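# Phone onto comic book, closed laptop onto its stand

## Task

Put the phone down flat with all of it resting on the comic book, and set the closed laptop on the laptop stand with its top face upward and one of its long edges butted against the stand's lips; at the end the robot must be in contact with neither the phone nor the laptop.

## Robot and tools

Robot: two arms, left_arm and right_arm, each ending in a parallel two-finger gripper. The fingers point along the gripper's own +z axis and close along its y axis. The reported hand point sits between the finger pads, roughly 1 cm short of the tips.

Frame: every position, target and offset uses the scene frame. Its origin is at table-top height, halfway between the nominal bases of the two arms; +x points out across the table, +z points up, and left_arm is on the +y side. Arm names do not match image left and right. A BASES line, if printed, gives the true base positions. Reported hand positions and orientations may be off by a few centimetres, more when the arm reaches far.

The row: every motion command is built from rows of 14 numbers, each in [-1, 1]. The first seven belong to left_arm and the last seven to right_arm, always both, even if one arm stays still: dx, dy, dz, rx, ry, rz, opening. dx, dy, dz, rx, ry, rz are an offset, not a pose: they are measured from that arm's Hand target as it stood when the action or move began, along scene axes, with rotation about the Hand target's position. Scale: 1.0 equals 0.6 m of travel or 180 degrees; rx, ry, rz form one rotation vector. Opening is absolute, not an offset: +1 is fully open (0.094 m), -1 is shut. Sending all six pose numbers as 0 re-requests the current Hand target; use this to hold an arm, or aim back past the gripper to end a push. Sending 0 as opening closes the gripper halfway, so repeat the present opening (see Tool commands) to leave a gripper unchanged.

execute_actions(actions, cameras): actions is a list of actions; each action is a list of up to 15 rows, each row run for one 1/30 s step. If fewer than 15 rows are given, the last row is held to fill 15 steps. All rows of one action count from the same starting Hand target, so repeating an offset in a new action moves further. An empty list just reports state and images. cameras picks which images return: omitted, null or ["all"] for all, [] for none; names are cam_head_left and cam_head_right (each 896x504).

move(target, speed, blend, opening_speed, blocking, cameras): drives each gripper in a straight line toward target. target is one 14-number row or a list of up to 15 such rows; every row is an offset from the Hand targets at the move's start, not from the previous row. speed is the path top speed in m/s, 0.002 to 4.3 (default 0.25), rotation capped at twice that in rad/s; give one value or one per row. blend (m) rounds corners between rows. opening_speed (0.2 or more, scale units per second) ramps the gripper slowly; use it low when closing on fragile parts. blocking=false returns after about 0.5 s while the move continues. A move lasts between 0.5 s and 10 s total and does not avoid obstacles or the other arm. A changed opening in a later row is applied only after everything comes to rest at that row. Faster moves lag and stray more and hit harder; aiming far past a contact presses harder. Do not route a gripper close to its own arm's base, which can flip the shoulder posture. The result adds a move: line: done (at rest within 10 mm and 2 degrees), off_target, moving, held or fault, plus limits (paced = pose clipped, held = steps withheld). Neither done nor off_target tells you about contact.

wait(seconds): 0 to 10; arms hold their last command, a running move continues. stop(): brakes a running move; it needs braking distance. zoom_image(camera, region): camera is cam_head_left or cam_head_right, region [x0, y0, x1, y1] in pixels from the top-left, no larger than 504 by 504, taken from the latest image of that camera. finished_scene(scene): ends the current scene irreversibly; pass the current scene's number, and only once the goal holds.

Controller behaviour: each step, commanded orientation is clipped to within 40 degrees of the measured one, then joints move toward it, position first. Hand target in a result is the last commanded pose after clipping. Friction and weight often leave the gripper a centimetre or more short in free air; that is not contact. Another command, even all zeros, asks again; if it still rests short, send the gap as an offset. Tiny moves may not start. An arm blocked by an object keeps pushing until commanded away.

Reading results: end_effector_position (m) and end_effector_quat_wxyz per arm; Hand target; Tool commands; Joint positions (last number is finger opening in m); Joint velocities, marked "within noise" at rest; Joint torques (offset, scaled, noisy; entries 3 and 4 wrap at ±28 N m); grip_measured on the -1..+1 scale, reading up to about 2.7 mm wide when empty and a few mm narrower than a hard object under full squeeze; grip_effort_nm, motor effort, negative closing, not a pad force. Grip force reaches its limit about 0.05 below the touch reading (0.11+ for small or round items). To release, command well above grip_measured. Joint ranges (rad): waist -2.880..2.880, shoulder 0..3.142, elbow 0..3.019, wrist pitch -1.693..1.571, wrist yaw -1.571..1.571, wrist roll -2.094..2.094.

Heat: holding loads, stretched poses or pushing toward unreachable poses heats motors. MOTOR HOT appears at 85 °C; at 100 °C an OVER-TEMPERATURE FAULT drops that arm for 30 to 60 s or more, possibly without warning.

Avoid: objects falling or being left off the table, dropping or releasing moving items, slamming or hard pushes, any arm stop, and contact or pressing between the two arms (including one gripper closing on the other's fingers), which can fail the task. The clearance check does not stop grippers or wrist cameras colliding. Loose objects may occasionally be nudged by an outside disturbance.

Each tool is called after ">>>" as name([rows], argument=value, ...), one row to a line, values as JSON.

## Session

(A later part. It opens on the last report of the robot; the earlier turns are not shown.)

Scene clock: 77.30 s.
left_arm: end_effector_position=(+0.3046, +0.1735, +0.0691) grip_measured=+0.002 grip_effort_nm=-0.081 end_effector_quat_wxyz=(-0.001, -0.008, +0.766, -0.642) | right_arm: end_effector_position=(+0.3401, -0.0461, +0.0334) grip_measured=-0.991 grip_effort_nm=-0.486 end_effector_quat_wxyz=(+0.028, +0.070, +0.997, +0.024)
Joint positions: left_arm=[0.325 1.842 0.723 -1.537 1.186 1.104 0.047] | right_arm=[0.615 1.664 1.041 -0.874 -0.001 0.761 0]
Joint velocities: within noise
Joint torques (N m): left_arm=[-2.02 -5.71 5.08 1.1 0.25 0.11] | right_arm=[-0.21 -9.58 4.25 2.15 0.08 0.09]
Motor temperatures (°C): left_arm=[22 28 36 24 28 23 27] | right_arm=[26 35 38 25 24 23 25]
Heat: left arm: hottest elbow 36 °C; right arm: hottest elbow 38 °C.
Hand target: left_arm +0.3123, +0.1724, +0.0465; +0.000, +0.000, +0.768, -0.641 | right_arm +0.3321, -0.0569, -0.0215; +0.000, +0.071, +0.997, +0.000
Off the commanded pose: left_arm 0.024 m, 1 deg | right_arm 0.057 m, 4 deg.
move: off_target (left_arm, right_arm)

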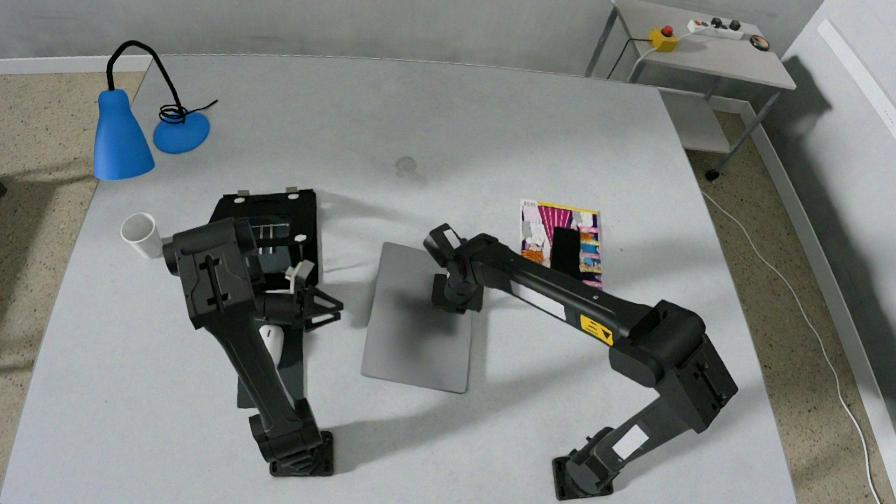

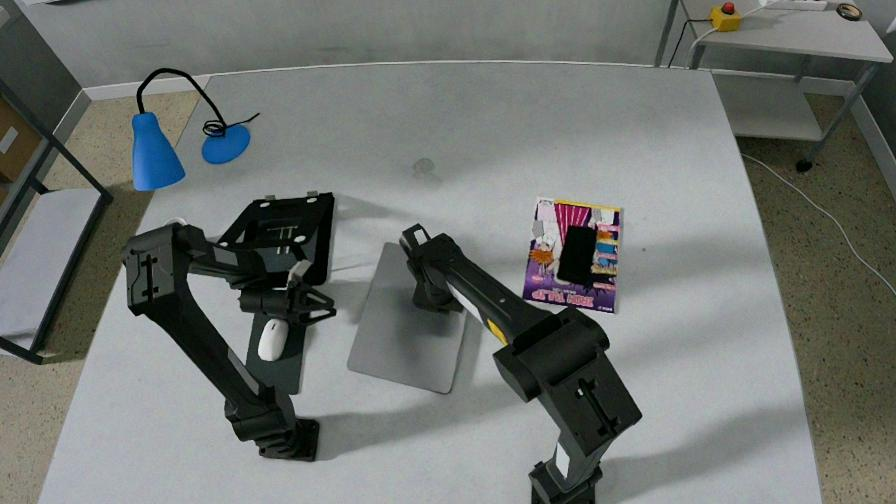

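>>> move([
  [0,0.0,-0.05,-0.02,0,0,0.0,0,0,0.02,0,0,0,-1],
], speed=0.06)

>>> zoom_image(camera="cam_head_left", region=[260, 230, 440, 390])

>>> zoom_image(camera="cam_head_right", region=[260, 230, 440, 390])

Scene clock: 90.13 s.
left_arm: end_effector_position=(+0.3099, +0.1746, +0.0726) grip_measured=+0.002 grip_effort_nm=-0.076 end_effector_quat_wxyz=(+0.024, +0.019, +0.757, -0.653) | right_arm: end_effector_position=(+0.3399, -0.0462, +0.0337) grip_measured=-0.991 grip_effort_nm=-0.486 end_effector_quat_wxyz=(+0.029, +0.070, +0.997, +0.025)
Joint positions: left_arm=[0.325 1.871 0.745 -1.6 1.199 1.243 0.047] | right_arm=[0.615 1.662 1.04 -0.873 -0.001 0.761 0]
Joint velocities: within noise
Joint torques (N m): left_arm=[-2.67 1.08 4.4 1.66 0.31 0.19] | right_arm=[-0.15 -10.52 5.24 1.13 0.11 0.1]
Motor temperatures (°C): left_arm=[22 28 35 24 28 23 27] | right_arm=[26 35 37 25 24 23 25]
Heat: left arm: hottest elbow 35 °C; right arm: hottest elbow 37 °C.
Hand target: left_arm +0.3123, +0.1724, +0.0164; +0.000, +0.000, +0.747, -0.664 | right_arm +0.3320, -0.0570, -0.0095; +0.000, +0.071, +0.997, +0.000
Off the commanded pose: left_arm 0.056 m, 4 deg | right_arm 0.045 m, 4 deg.
move: off_target (left_arm, right_arm)

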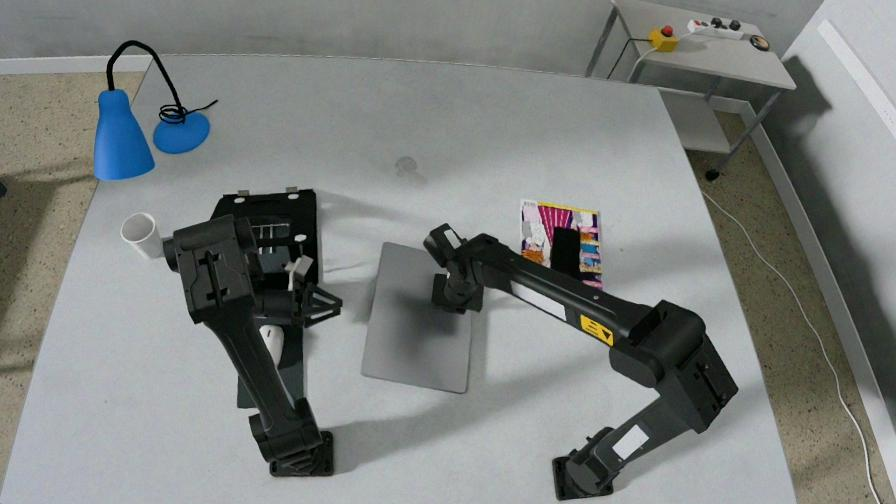

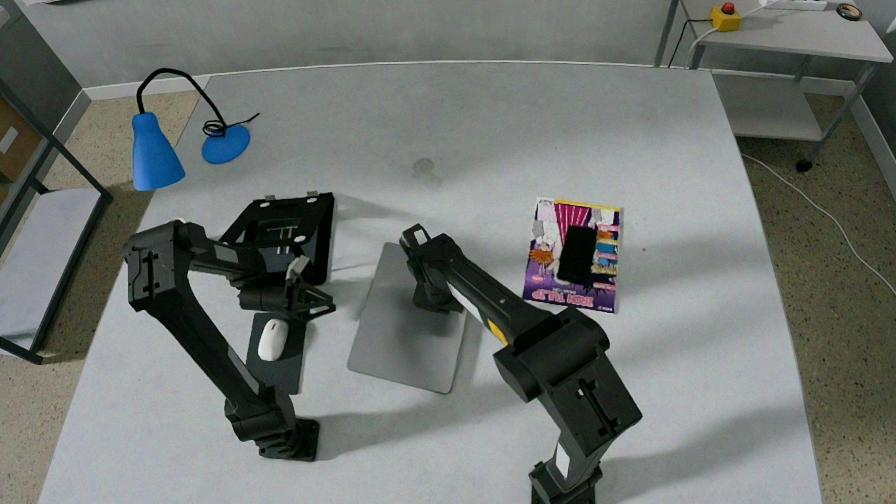

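Scaled by 2.800.

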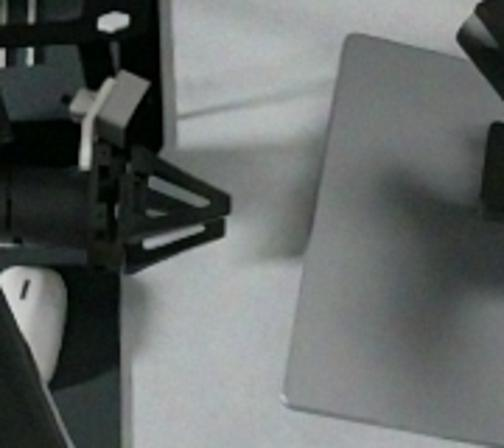

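Scaled by 2.800.

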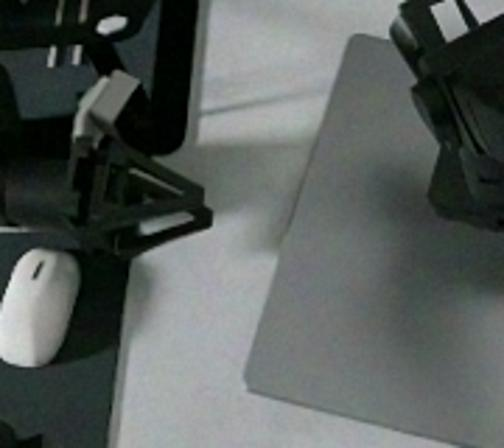

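>>> move([
  [-0.0,0.03,0.2,0.02,0,0,0.0,0,0,0,0,0,0,-1],
  [-0.08,0.03,0.2,0.02,0,0,0.0,-0.12,-0.05,0,0,0,0,-1],
], speed=0.08)

>>> zoom_image(camera="cam_head_left", region=[260, 230, 510, 410])

Scene clock: 101.80 s.
left_arm: end_effector_position=(+0.2689, +0.1881, +0.1312) grip_measured=+0.002 grip_effort_nm=-0.085 end_effector_quat_wxyz=(+0.018, -0.013, +0.793, -0.608) | right_arm: end_effector_position=(+0.2960, -0.0750, +0.0272) grip_measured=-0.991 grip_effort_nm=-0.486 end_effector_quat_wxyz=(+0.045, +0.079, +0.995, +0.032)
Joint positions: left_arm=[0.423 1.529 0.648 -1.663 1.093 1.041 0.047] | right_arm=[0.625 1.535 0.856 -0.781 0.01 0.789 0]
Joint velocities: within noise
Joint torques (N m): left_arm=[-0.32 -11.34 4.25 -1.63 0.19 0.16] | right_arm=[2.14 -10.34 2.81 -0.12 -0.19 0.19]
Motor temperatures (°C): left_arm=[22 27 35 24 28 23 27] | right_arm=[26 35 36 25 24 23 25]
Heat: left arm: hottest elbow 35 °C; right arm: hottest elbow 36 °C.
Hand target: left_arm +0.2644, +0.1904, +0.1365; +0.000, +0.000, +0.768, -0.641 | right_arm +0.2601, -0.0869, -0.0095; +0.000, +0.071, +0.997, +0.000
Off the commanded pose: left_arm 0.007 m, 5 deg | right_arm 0.053 m, 7 deg.
joint sent to its limit (left arm) — joint 4 (wrist pitch), lower limit. The joint targets are off in orientation, not in position.
move: off_target (left_arm, right_arm)

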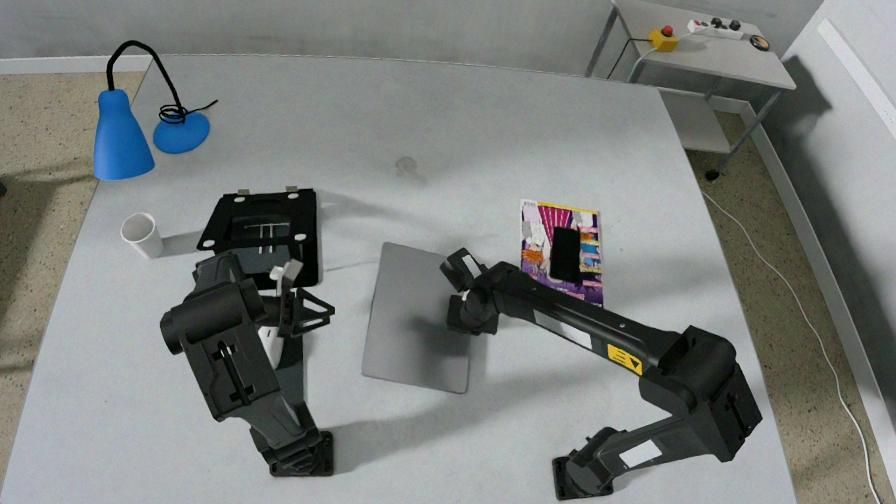

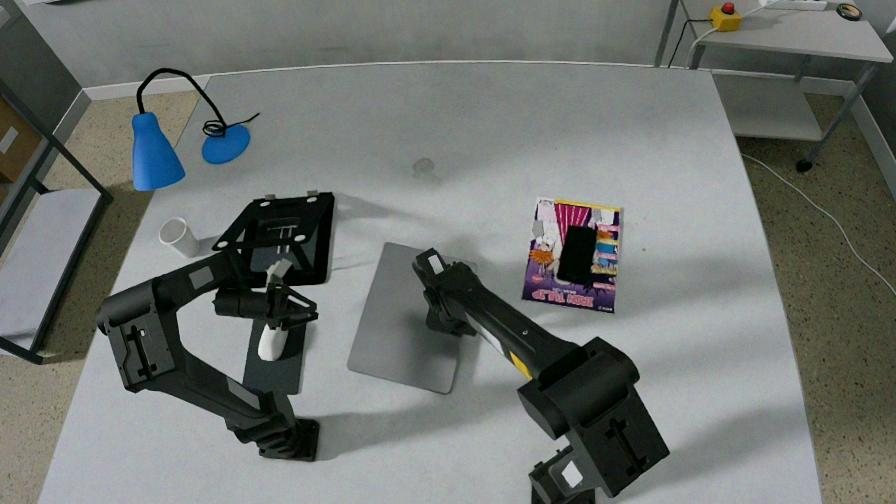

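Scaled by 2.016.

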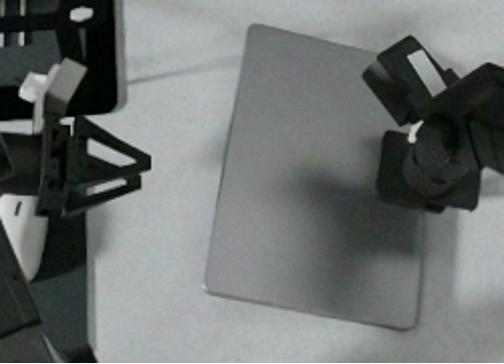

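>>> move(target=[0,0,0,0,0,0,0,0,-0.2,0.25,0,0,0,-0.2])

Scene clock: 114.43 s.
left_arm: end_effector_position=(+0.2689, +0.1881, +0.1312) grip_measured=+0.002 grip_effort_nm=-0.076 end_effector_quat_wxyz=(+0.018, -0.013, +0.793, -0.608) | right_arm: end_effector_position=(+0.2408, -0.2108, +0.1191) grip_measured=-0.201 grip_effort_nm=0.066 end_effector_quat_wxyz=(-0.023, +0.069, +0.997, -0.012)
Joint positions: left_arm=[0.423 1.529 0.648 -1.663 1.093 1.041 0.047] | right_arm=[0.349 1.194 0.81 -1.239 0.003 0.493 0.038]
Joint velocities: within noise
Joint torques (N m): left_arm=[-0.62 -10.64 4.31 -1.66 0.25 0.14] | right_arm=[-0.32 -9.52 12.05 -0.34 0.01 0.07]
Motor temperatures (°C): left_arm=[22 27 34 24 28 23 27] | right_arm=[26 34 36 25 24 23 25]
Heat: left arm: hottest elbow 34 °C; right arm: hottest elbow 36 °C.
Hand target: left_arm +0.2644, +0.1904, +0.1365; +0.000, +0.000, +0.768, -0.641 | right_arm +0.2601, -0.2070, +0.1405; +0.000, +0.071, +0.997, +0.000
Off the commanded pose: left_arm 0.007 m, 5 deg | right_arm 0.029 m, 3 deg.
joint sent to its limit (left arm) — joint 4 (wrist pitch), lower limit. The joint targets are off in orientation, not in position.
move: off_target (left_arm, right_arm)

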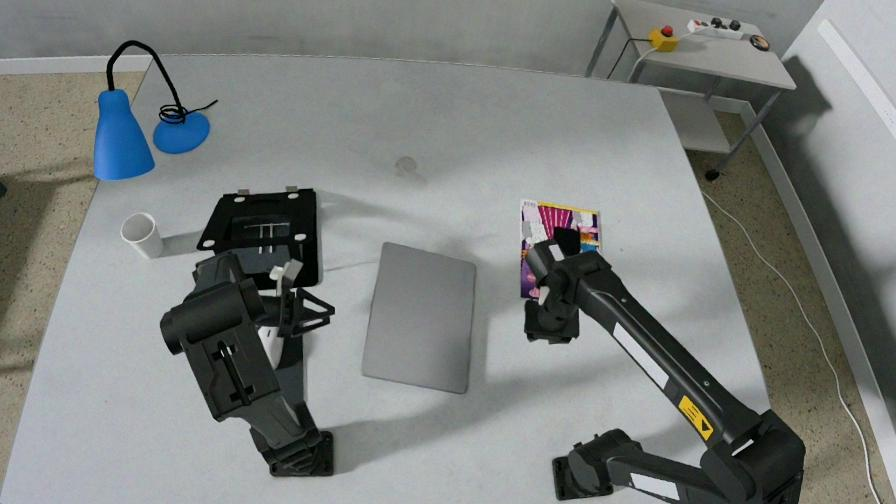

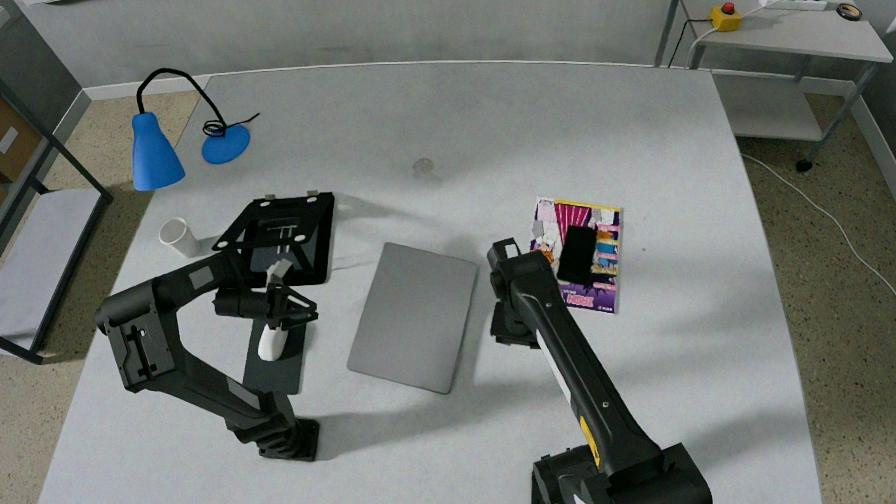

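>>> zoom_image(camera="cam_head_left", region=[340, 220, 500, 410])

>>> zoom_image(camera="cam_head_right", region=[330, 220, 490, 410])

Scaled by 2.653.

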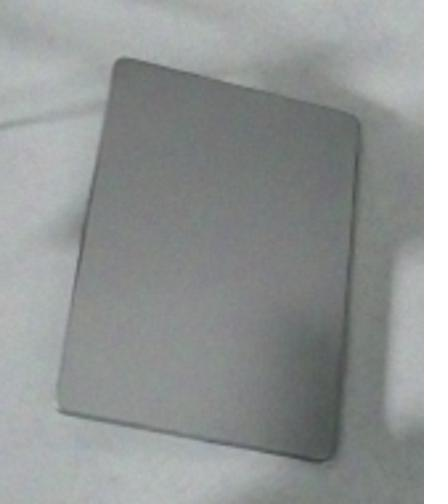

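Scaled by 2.653.

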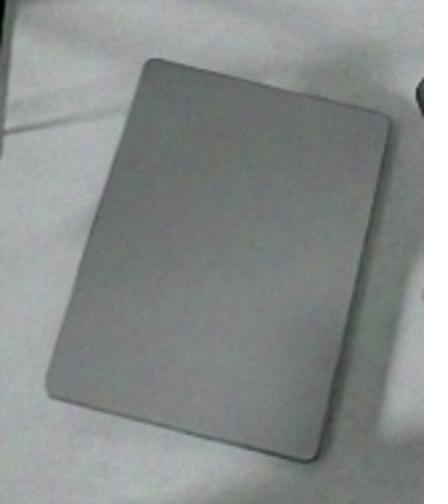

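>>> move([
  [0,0,0.05,0,0,0,0,0.07,-0.06,-0.06,0.43,0,0,-0.15],
  [0,0,0.05,0,0,0,0,0.07,-0.06,-0.165,0.43,0,0,-0.15],
])

Scene clock: 122.90 s.
left_arm: end_effector_position=(+0.2673, +0.1877, +0.1614) grip_measured=+0.002 grip_effort_nm=-0.081 end_effector_quat_wxyz=(+0.043, -0.025, +0.811, -0.583) | right_arm: end_effector_position=(+0.2929, -0.2372, +0.0558) grip_measured=-0.151 grip_effort_nm=0.056 end_effector_quat_wxyz=(-0.045, +0.050, +0.781, +0.621)
Joint positions: left_arm=[0.427 1.354 0.648 -1.665 1.099 0.901 0.047] | right_arm=[-0.291 1.882 0.839 -1.428 -1.203 -0.798 0.04]
Joint velocities: within noise
Joint torques (N m): left_arm=[0.32 -10.05 5.94 -1.25 0.5 -0.07] | right_arm=[-0.32 -10.4 5.23 -0.58 -0.37 0.03]
Motor temperatures (°C): left_arm=[22 27 34 24 28 23 27] | right_arm=[26 34 37 25 24 23 25]
Heat: left arm: hottest elbow 34 °C; right arm: hottest elbow 37 °C.
Hand target: left_arm +0.2644, +0.1904, +0.1665; +0.000, +0.000, +0.768, -0.641 | right_arm +0.3020, -0.2430, +0.0414; -0.045, +0.055, +0.779, +0.623
Off the commanded pose: left_arm 0.006 m, 10 deg | right_arm 0.018 m, 1 deg.
joint sent to its limit (left arm) — joint 4 (wrist pitch), lower limit. The joint targets are off in orientation, not in position.
move: off_target (left_arm, right_arm)

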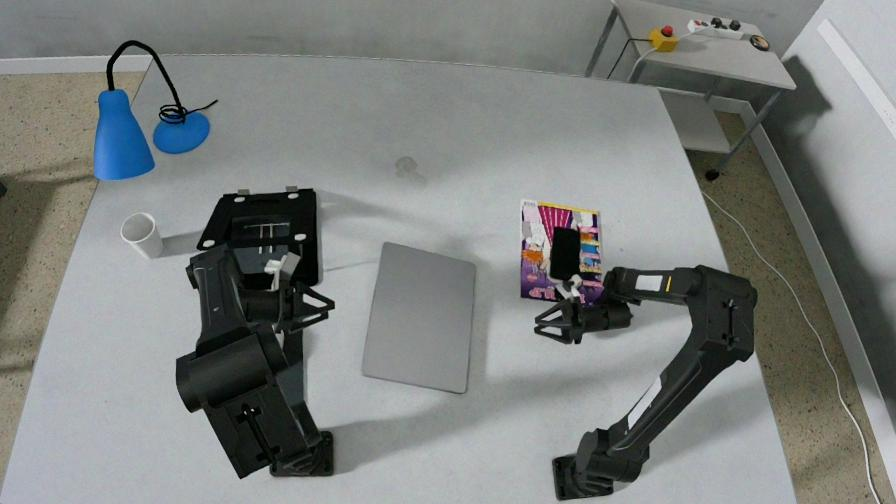

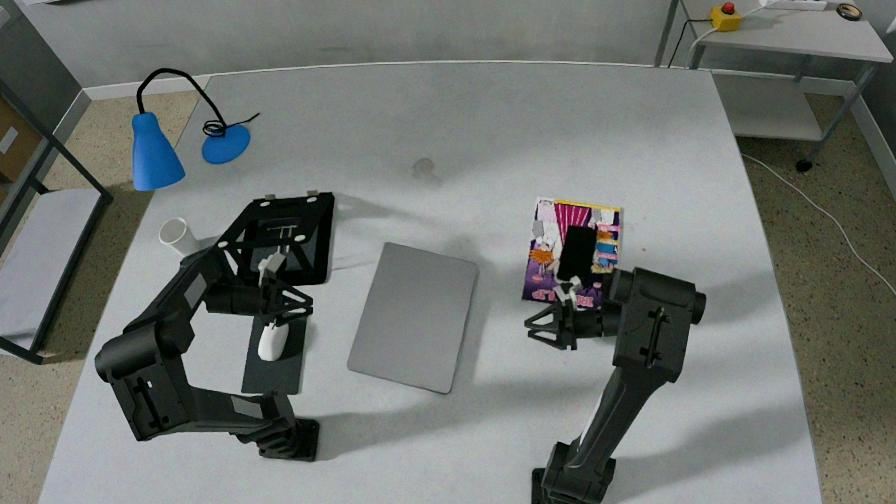

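>>> move([
  [0,0,0,0,0,0,0,0,0.06,-0.03,0,0,0,-0.15],
  [0,0,0,0,0,0,0,0.02,0.34,-0.035,0,0,0,-0.15],
], speed=0.1)

>>> zoom_image(camera="cam_head_left", region=[340, 220, 560, 410])

Scene clock: 129.23 s.
left_arm: end_effector_position=(+0.2675, +0.1877, +0.1616) grip_measured=+0.002 grip_effort_nm=-0.076 end_effector_quat_wxyz=(+0.044, -0.026, +0.811, -0.583) | right_arm: end_effector_position=(+0.3312, -0.0455, +0.0390) grip_measured=-0.151 grip_effort_nm=0.042 end_effector_quat_wxyz=(-0.011, +0.041, +0.777, +0.628)
Joint positions: left_arm=[0.427 1.354 0.648 -1.665 1.101 0.901 0.047] | right_arm=[0.261 1.824 0.585 0.611 -1.204 1.045 0.04]
Joint velocities: within noise
Joint torques (N m): left_arm=[-0.44 -9.41 6.02 -1.16 0.49 0.01] | right_arm=[2.08 -11.69 2.58 1.59 -0.46 0.32]
Motor temperatures (°C): left_arm=[22 27 34 24 28 23 27] | right_arm=[26 34 36 25 24 23 25]
Heat: left arm: hottest elbow 34 °C; right arm: hottest elbow 36 °C.
Hand target: left_arm +0.2643, +0.1904, +0.1665; +0.000, +0.000, +0.768, -0.641 | right_arm +0.3141, -0.0390, +0.0206; -0.044, +0.055, +0.779, +0.623
Off the commanded pose: left_arm 0.006 m, 10 deg | right_arm 0.026 m, 4 deg.
joint sent to its limit (left arm) — joint 4 (wrist pitch), lower limit. The joint targets are off in orientation, not in position.
move: off_target (left_arm, right_arm)

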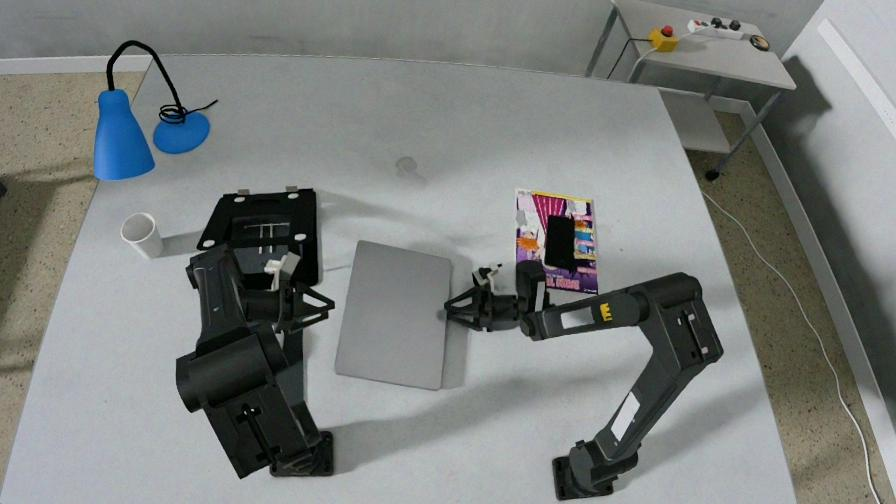

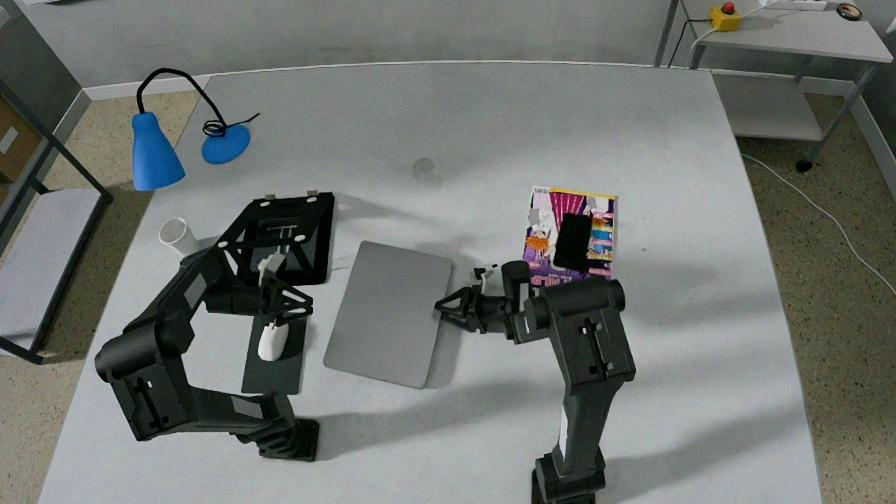

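Scaled by 2.291.

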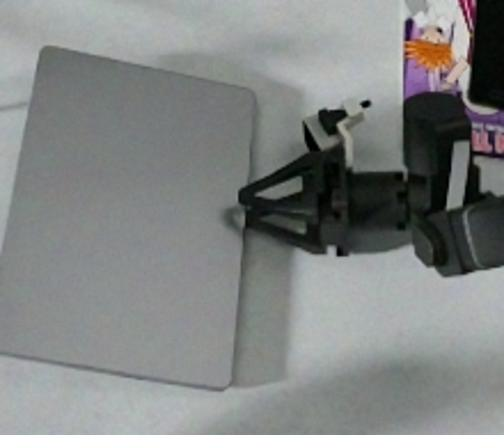

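>>> move([
  [0,0,0,0,0,0,0,0,0.0,0.0,0,0,0,-1],
], opening_speed=0.4)

>>> zoom_image(camera="cam_head_left", region=[340, 220, 560, 410])

Scene clock: 134.50 s.
left_arm: end_effector_position=(+0.2675, +0.1877, +0.1616) grip_measured=+0.002 grip_effort_nm=-0.081 end_effector_quat_wxyz=(+0.044, -0.026, +0.811, -0.583) | right_arm: end_effector_position=(+0.3313, -0.0453, +0.0392) grip_measured=-0.962 grip_effort_nm=-0.979 end_effector_quat_wxyz=(-0.011, +0.042, +0.776, +0.629)
Joint positions: left_arm=[0.427 1.354 0.648 -1.665 1.101 0.901 0.047] | right_arm=[0.261 1.826 0.584 0.622 -1.204 1.055 0.002]
Joint velocities: within noise
Joint torques (N m): left_arm=[0.15 -9.47 6.13 -1.31 0.48 -0.01] | right_arm=[2.14 -11.63 2.45 1.32 -0.49 0.28]
Motor temperatures (°C): left_arm=[22 27 33 24 28 23 27] | right_arm=[26 34 36 25 24 23 25]
Heat: left arm: hottest elbow 33 °C; right arm: hottest elbow 36 °C.
Hand target: left_arm +0.2643, +0.1904, +0.1665; +0.000, +0.000, +0.768, -0.641 | right_arm +0.3141, -0.0390, +0.0205; -0.044, +0.055, +0.779, +0.623
Off the commanded pose: left_arm 0.006 m, 10 deg | right_arm 0.026 m, 4 deg.
joint sent to its limit (left arm) — joint 4 (wrist pitch), lower limit. The joint targets are off in orientation, not in position.
move: off_target (left_arm, right_arm)

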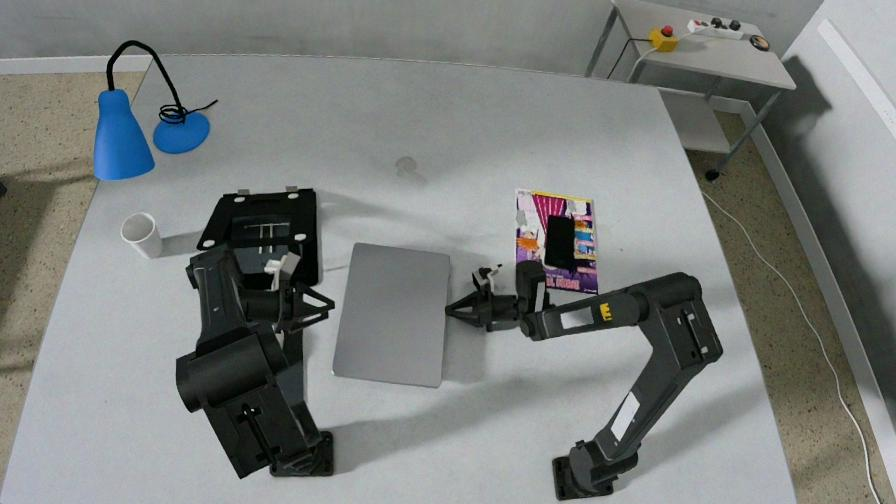

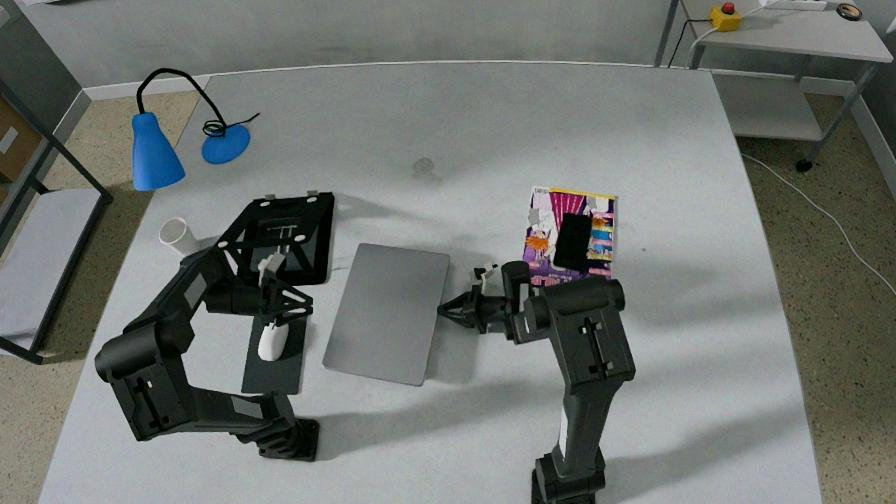

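Scaled by 2.291.

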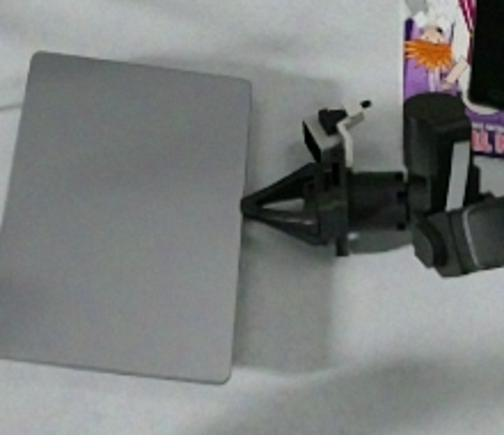

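>>> move([
  [0,0,0,0,0,0,0,0.0,-0.1,0.03,0,0,0,-0.1],
], speed=0.1)

>>> zoom_image(camera="cam_head_left", region=[340, 220, 560, 410])

Scene clock: 141.30 s.
left_arm: end_effector_position=(+0.2676, +0.1877, +0.1616) grip_measured=+0.002 grip_effort_nm=-0.081 end_effector_quat_wxyz=(+0.044, -0.026, +0.810, -0.584) | right_arm: end_effector_position=(+0.3069, -0.0949, +0.0394) grip_measured=-0.101 grip_effort_nm=0.066 end_effector_quat_wxyz=(-0.044, +0.046, +0.777, +0.626)
Joint positions: left_arm=[0.427 1.354 0.648 -1.665 1.101 0.901 0.047] | right_arm=[0.133 1.745 0.576 0.122 -1.323 0.667 0.042]
Joint velocities: within noise
Joint torques (N m): left_arm=[-0.73 -9.41 6.19 -1.25 0.45 0] | right_arm=[-0.44 -13.16 5.04 0.02 -0.36 0.1]
Motor temperatures (°C): left_arm=[22 27 33 24 28 23 27] | right_arm=[26 34 35 25 24 23 26]
Heat: left arm: hottest elbow 33 °C; right arm: hottest elbow 35 °C.
Hand target: left_arm +0.2644, +0.1904, +0.1665; +0.000, +0.000, +0.768, -0.641 | right_arm +0.3141, -0.0990, +0.0386; -0.045, +0.055, +0.779, +0.623
Off the commanded pose: left_arm 0.006 m, 10 deg | right_arm 0.008 m, 1 deg.
joint sent to its limit (left arm) — joint 4 (wrist pitch), lower limit. The joint targets are off in orientation, not in position.
move: off_target (left_arm)

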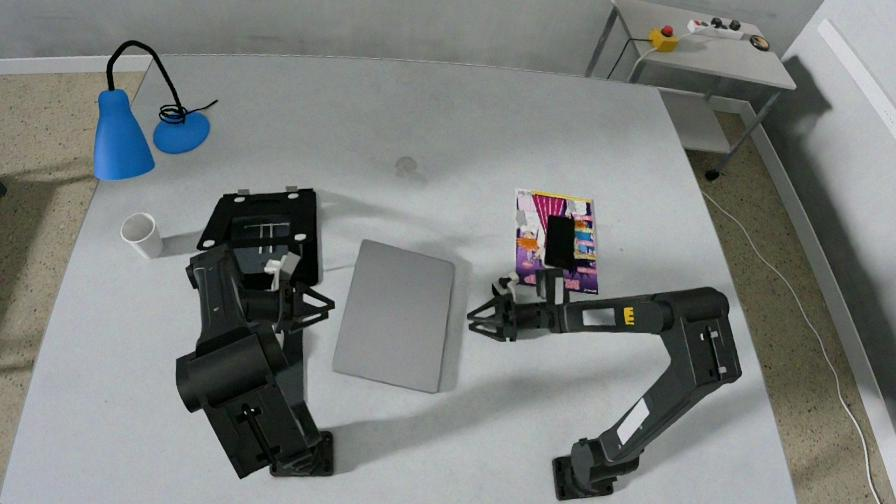

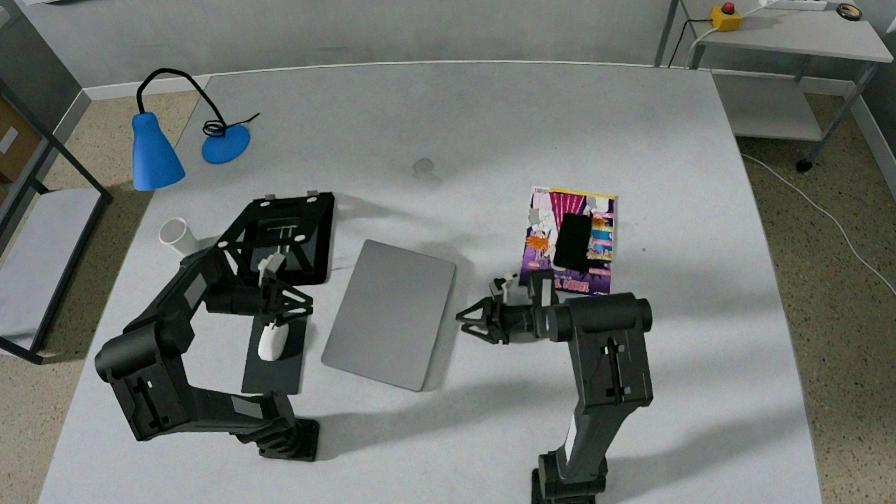

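Scaled by 2.291.

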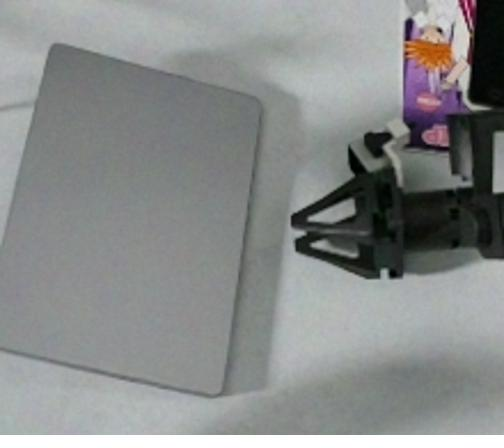

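>>> move([
  [0,0,0,0,0,0,0,0.0,0,0.012,0,0,-0.04,0],
  [0,0,0,0,0,0,0,0.01,0.13,0.012,0,0,-0.04,0],
], speed=0.08)

>>> zoom_image(camera="cam_head_left", region=[340, 220, 560, 410])

Scene clock: 149.87 s.
left_arm: end_effector_position=(+0.2676, +0.1877, +0.1616) grip_measured=+0.002 grip_effort_nm=-0.076 end_effector_quat_wxyz=(+0.044, -0.026, +0.810, -0.584) | right_arm: end_effector_position=(+0.3132, -0.0293, +0.0500) grip_measured=-0.001 grip_effort_nm=0.066 end_effector_quat_wxyz=(-0.004, +0.108, +0.774, +0.624)
Joint positions: left_arm=[0.427 1.354 0.648 -1.665 1.101 0.901 0.047] | right_arm=[0.338 1.775 0.491 0.824 -1.049 1.308 0.047]
Joint velocities: within noise
Joint torques (N m): left_arm=[0.26 -8.88 5.89 -1.25 0.44 -0.01] | right_arm=[1.38 -11.11 5.55 1.83 -0.07 0.19]
Motor temperatures (°C): left_arm=[22 27 33 24 28 23 27] | right_arm=[26 34 35 25 24 23 25]
Heat: left arm: hottest elbow 33 °C; right arm: hottest elbow 35 °C.
Hand target: left_arm +0.2643, +0.1904, +0.1665; +0.000, +0.000, +0.768, -0.641 | right_arm +0.3200, -0.0209, +0.0457; -0.005, +0.104, +0.774, +0.625
Off the commanded pose: left_arm 0.006 m, 10 deg | right_arm 0.012 m, 0 deg.
joint sent to its limit (left arm) — joint 4 (wrist pitch), lower limit. The joint targets are off in orientation, not in position.
move: off_target (left_arm, right_arm)

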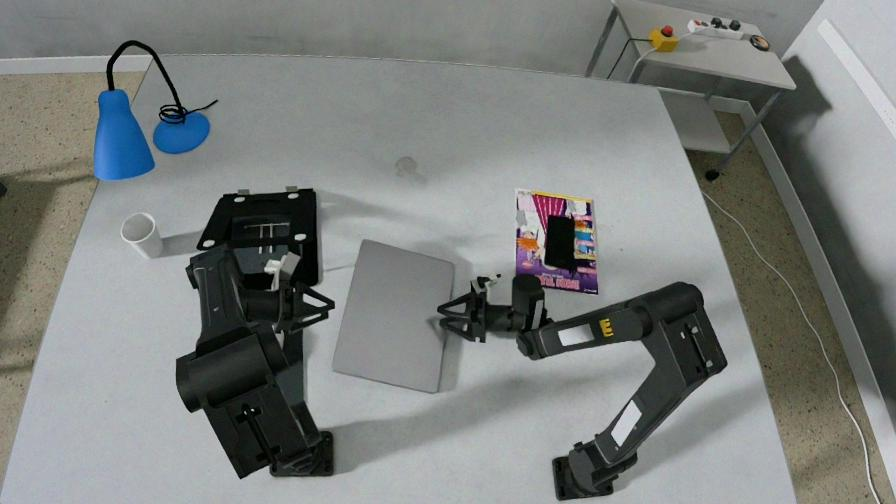

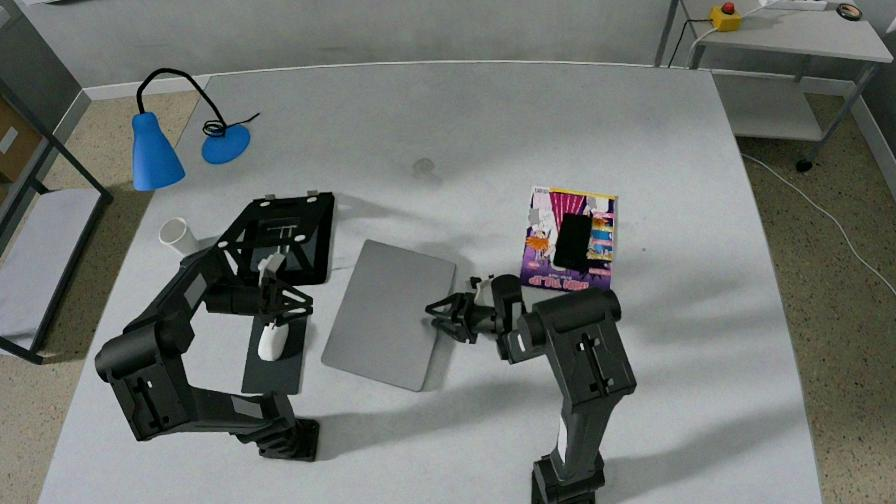

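Scaled by 2.291.

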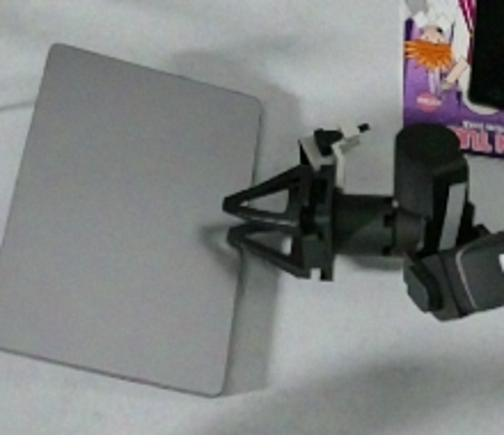

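>>> move([
  [0,0,0,0,0,0,0,0.0,0.0,0,0,0,0,-1],
], opening_speed=0.4)

>>> zoom_image(camera="cam_head_left", region=[340, 220, 560, 410])

Scene clock: 156.67 s.
left_arm: end_effector_position=(+0.2676, +0.1877, +0.1616) grip_measured=+0.002 grip_effort_nm=-0.081 end_effector_quat_wxyz=(+0.044, -0.026, +0.810, -0.584) | right_arm: end_effector_position=(+0.3129, -0.0292, +0.0478) grip_measured=-0.990 grip_effort_nm=-0.462 end_effector_quat_wxyz=(-0.005, +0.110, +0.775, +0.623)
Joint positions: left_arm=[0.427 1.354 0.648 -1.665 1.101 0.901 0.047] | right_arm=[0.339 1.781 0.491 0.824 -1.046 1.31 0]
Joint velocities: within noise
Joint torques (N m): left_arm=[0.44 -9.11 6.13 -1.35 0.44 -0.01] | right_arm=[1.38 -11.4 5.53 1.83 -0.16 0.15]
Motor temperatures (°C): left_arm=[22 27 33 24 28 23 27] | right_arm=[26 34 35 25 24 23 25]
Heat: left arm: hottest elbow 33 °C; right arm: hottest elbow 35 °C.
Hand target: left_arm +0.2643, +0.1904, +0.1665; +0.000, +0.000, +0.768, -0.641 | right_arm +0.3200, -0.0209, +0.0457; -0.005, +0.104, +0.774, +0.625
Off the commanded pose: left_arm 0.006 m, 10 deg | right_arm 0.011 m, 1 deg.
joint sent to its limit (left arm) — joint 4 (wrist pitch), lower limit. The joint targets are off in orientation, not in position.
move: off_target (left_arm, right_arm)

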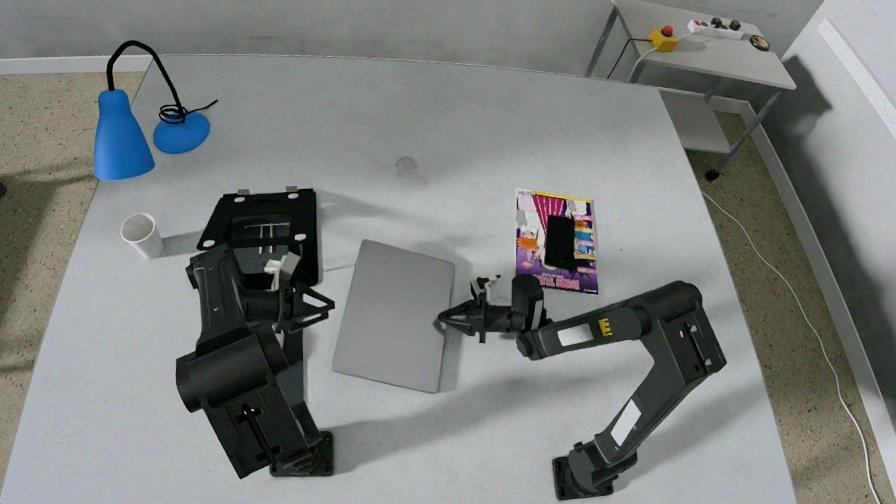

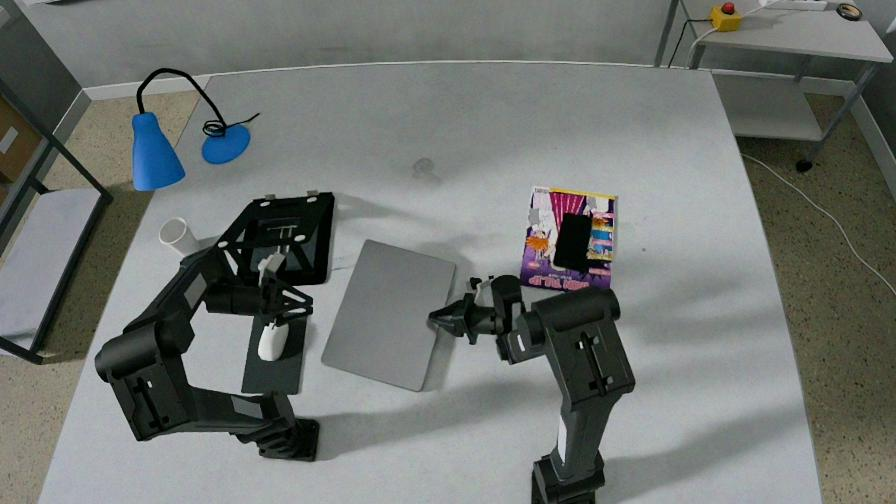

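Scaled by 2.291.

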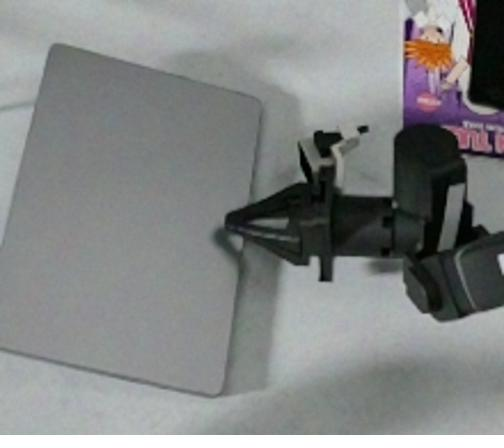

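>>> move([
  [0,0,0,0,0,0,0,0.0,-0.1,0.02,0,0,0,-0.2],
  [0,0,0,0,0,0,0,0.0,-0.1,-0.03,0,0,0,-0.2],
  [0,0,0,0,0,0,0,0.02,0.04,-0.033,0,0,0,-0.2],
], speed=0.08)

>>> zoom_image(camera="cam_head_left", region=[340, 220, 560, 410])

Scene clock: 163.73 s.
left_arm: end_effector_position=(+0.2676, +0.1877, +0.1616) grip_measured=+0.002 grip_effort_nm=-0.081 end_effector_quat_wxyz=(+0.044, -0.026, +0.810, -0.584) | right_arm: end_effector_position=(+0.3314, -0.0104, +0.0394) grip_measured=-0.201 grip_effort_nm=0.056 end_effector_quat_wxyz=(+0.014, +0.101, +0.772, +0.628)
Joint positions: left_arm=[0.427 1.354 0.648 -1.665 1.101 0.901 0.047] | right_arm=[0.374 1.858 0.546 0.908 -1.002 1.334 0.038]
Joint velocities: within noise
Joint torques (N m): left_arm=[-0.62 -9.82 6.15 -1.35 0.41 0.01] | right_arm=[2.32 -10.81 5.48 1.66 -0.1 0.26]
Motor temperatures (°C): left_arm=[22 27 33 24 28 23 27] | right_arm=[26 34 35 25 24 23 25]
Heat: left arm: hottest elbow 33 °C; right arm: hottest elbow 35 °C.
Hand target: left_arm +0.2643, +0.1904, +0.1665; +0.000, +0.000, +0.768, -0.641 | right_arm +0.3320, +0.0031, +0.0258; -0.006, +0.104, +0.774, +0.625
Off the commanded pose: left_arm 0.006 m, 10 deg | right_arm 0.019 m, 2 deg.
joint sent to its limit (left arm) — joint 4 (wrist pitch), lower limit. The joint targets are off in orientation, not in position.
move: off_target (left_arm, right_arm)

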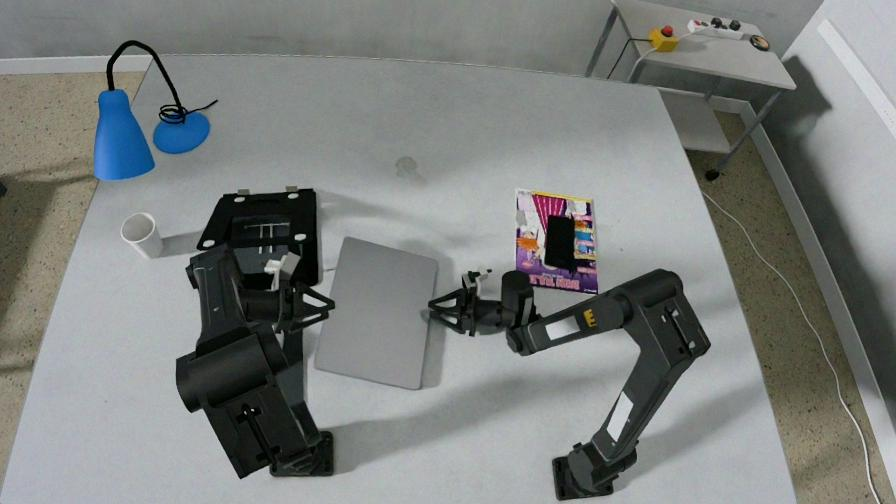

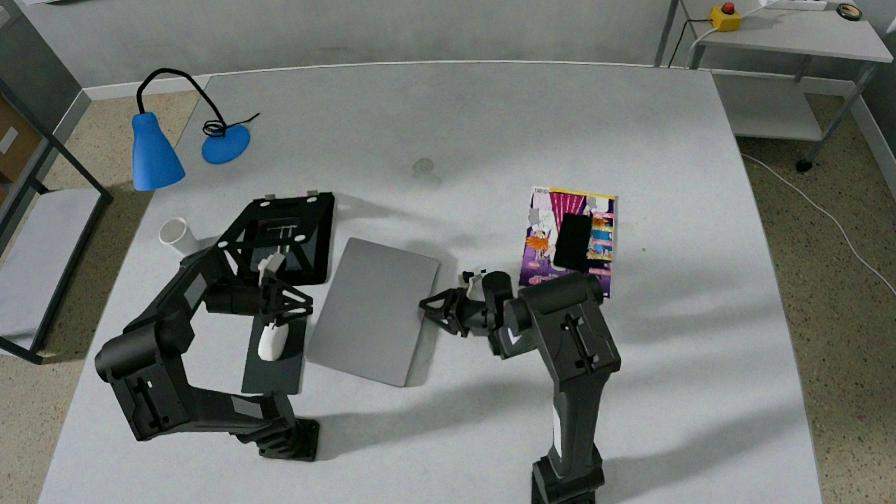

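Scaled by 2.291.

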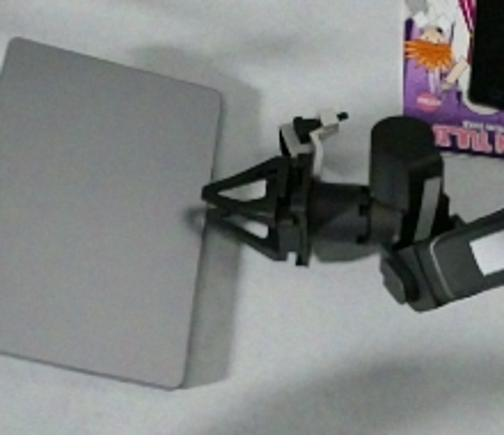

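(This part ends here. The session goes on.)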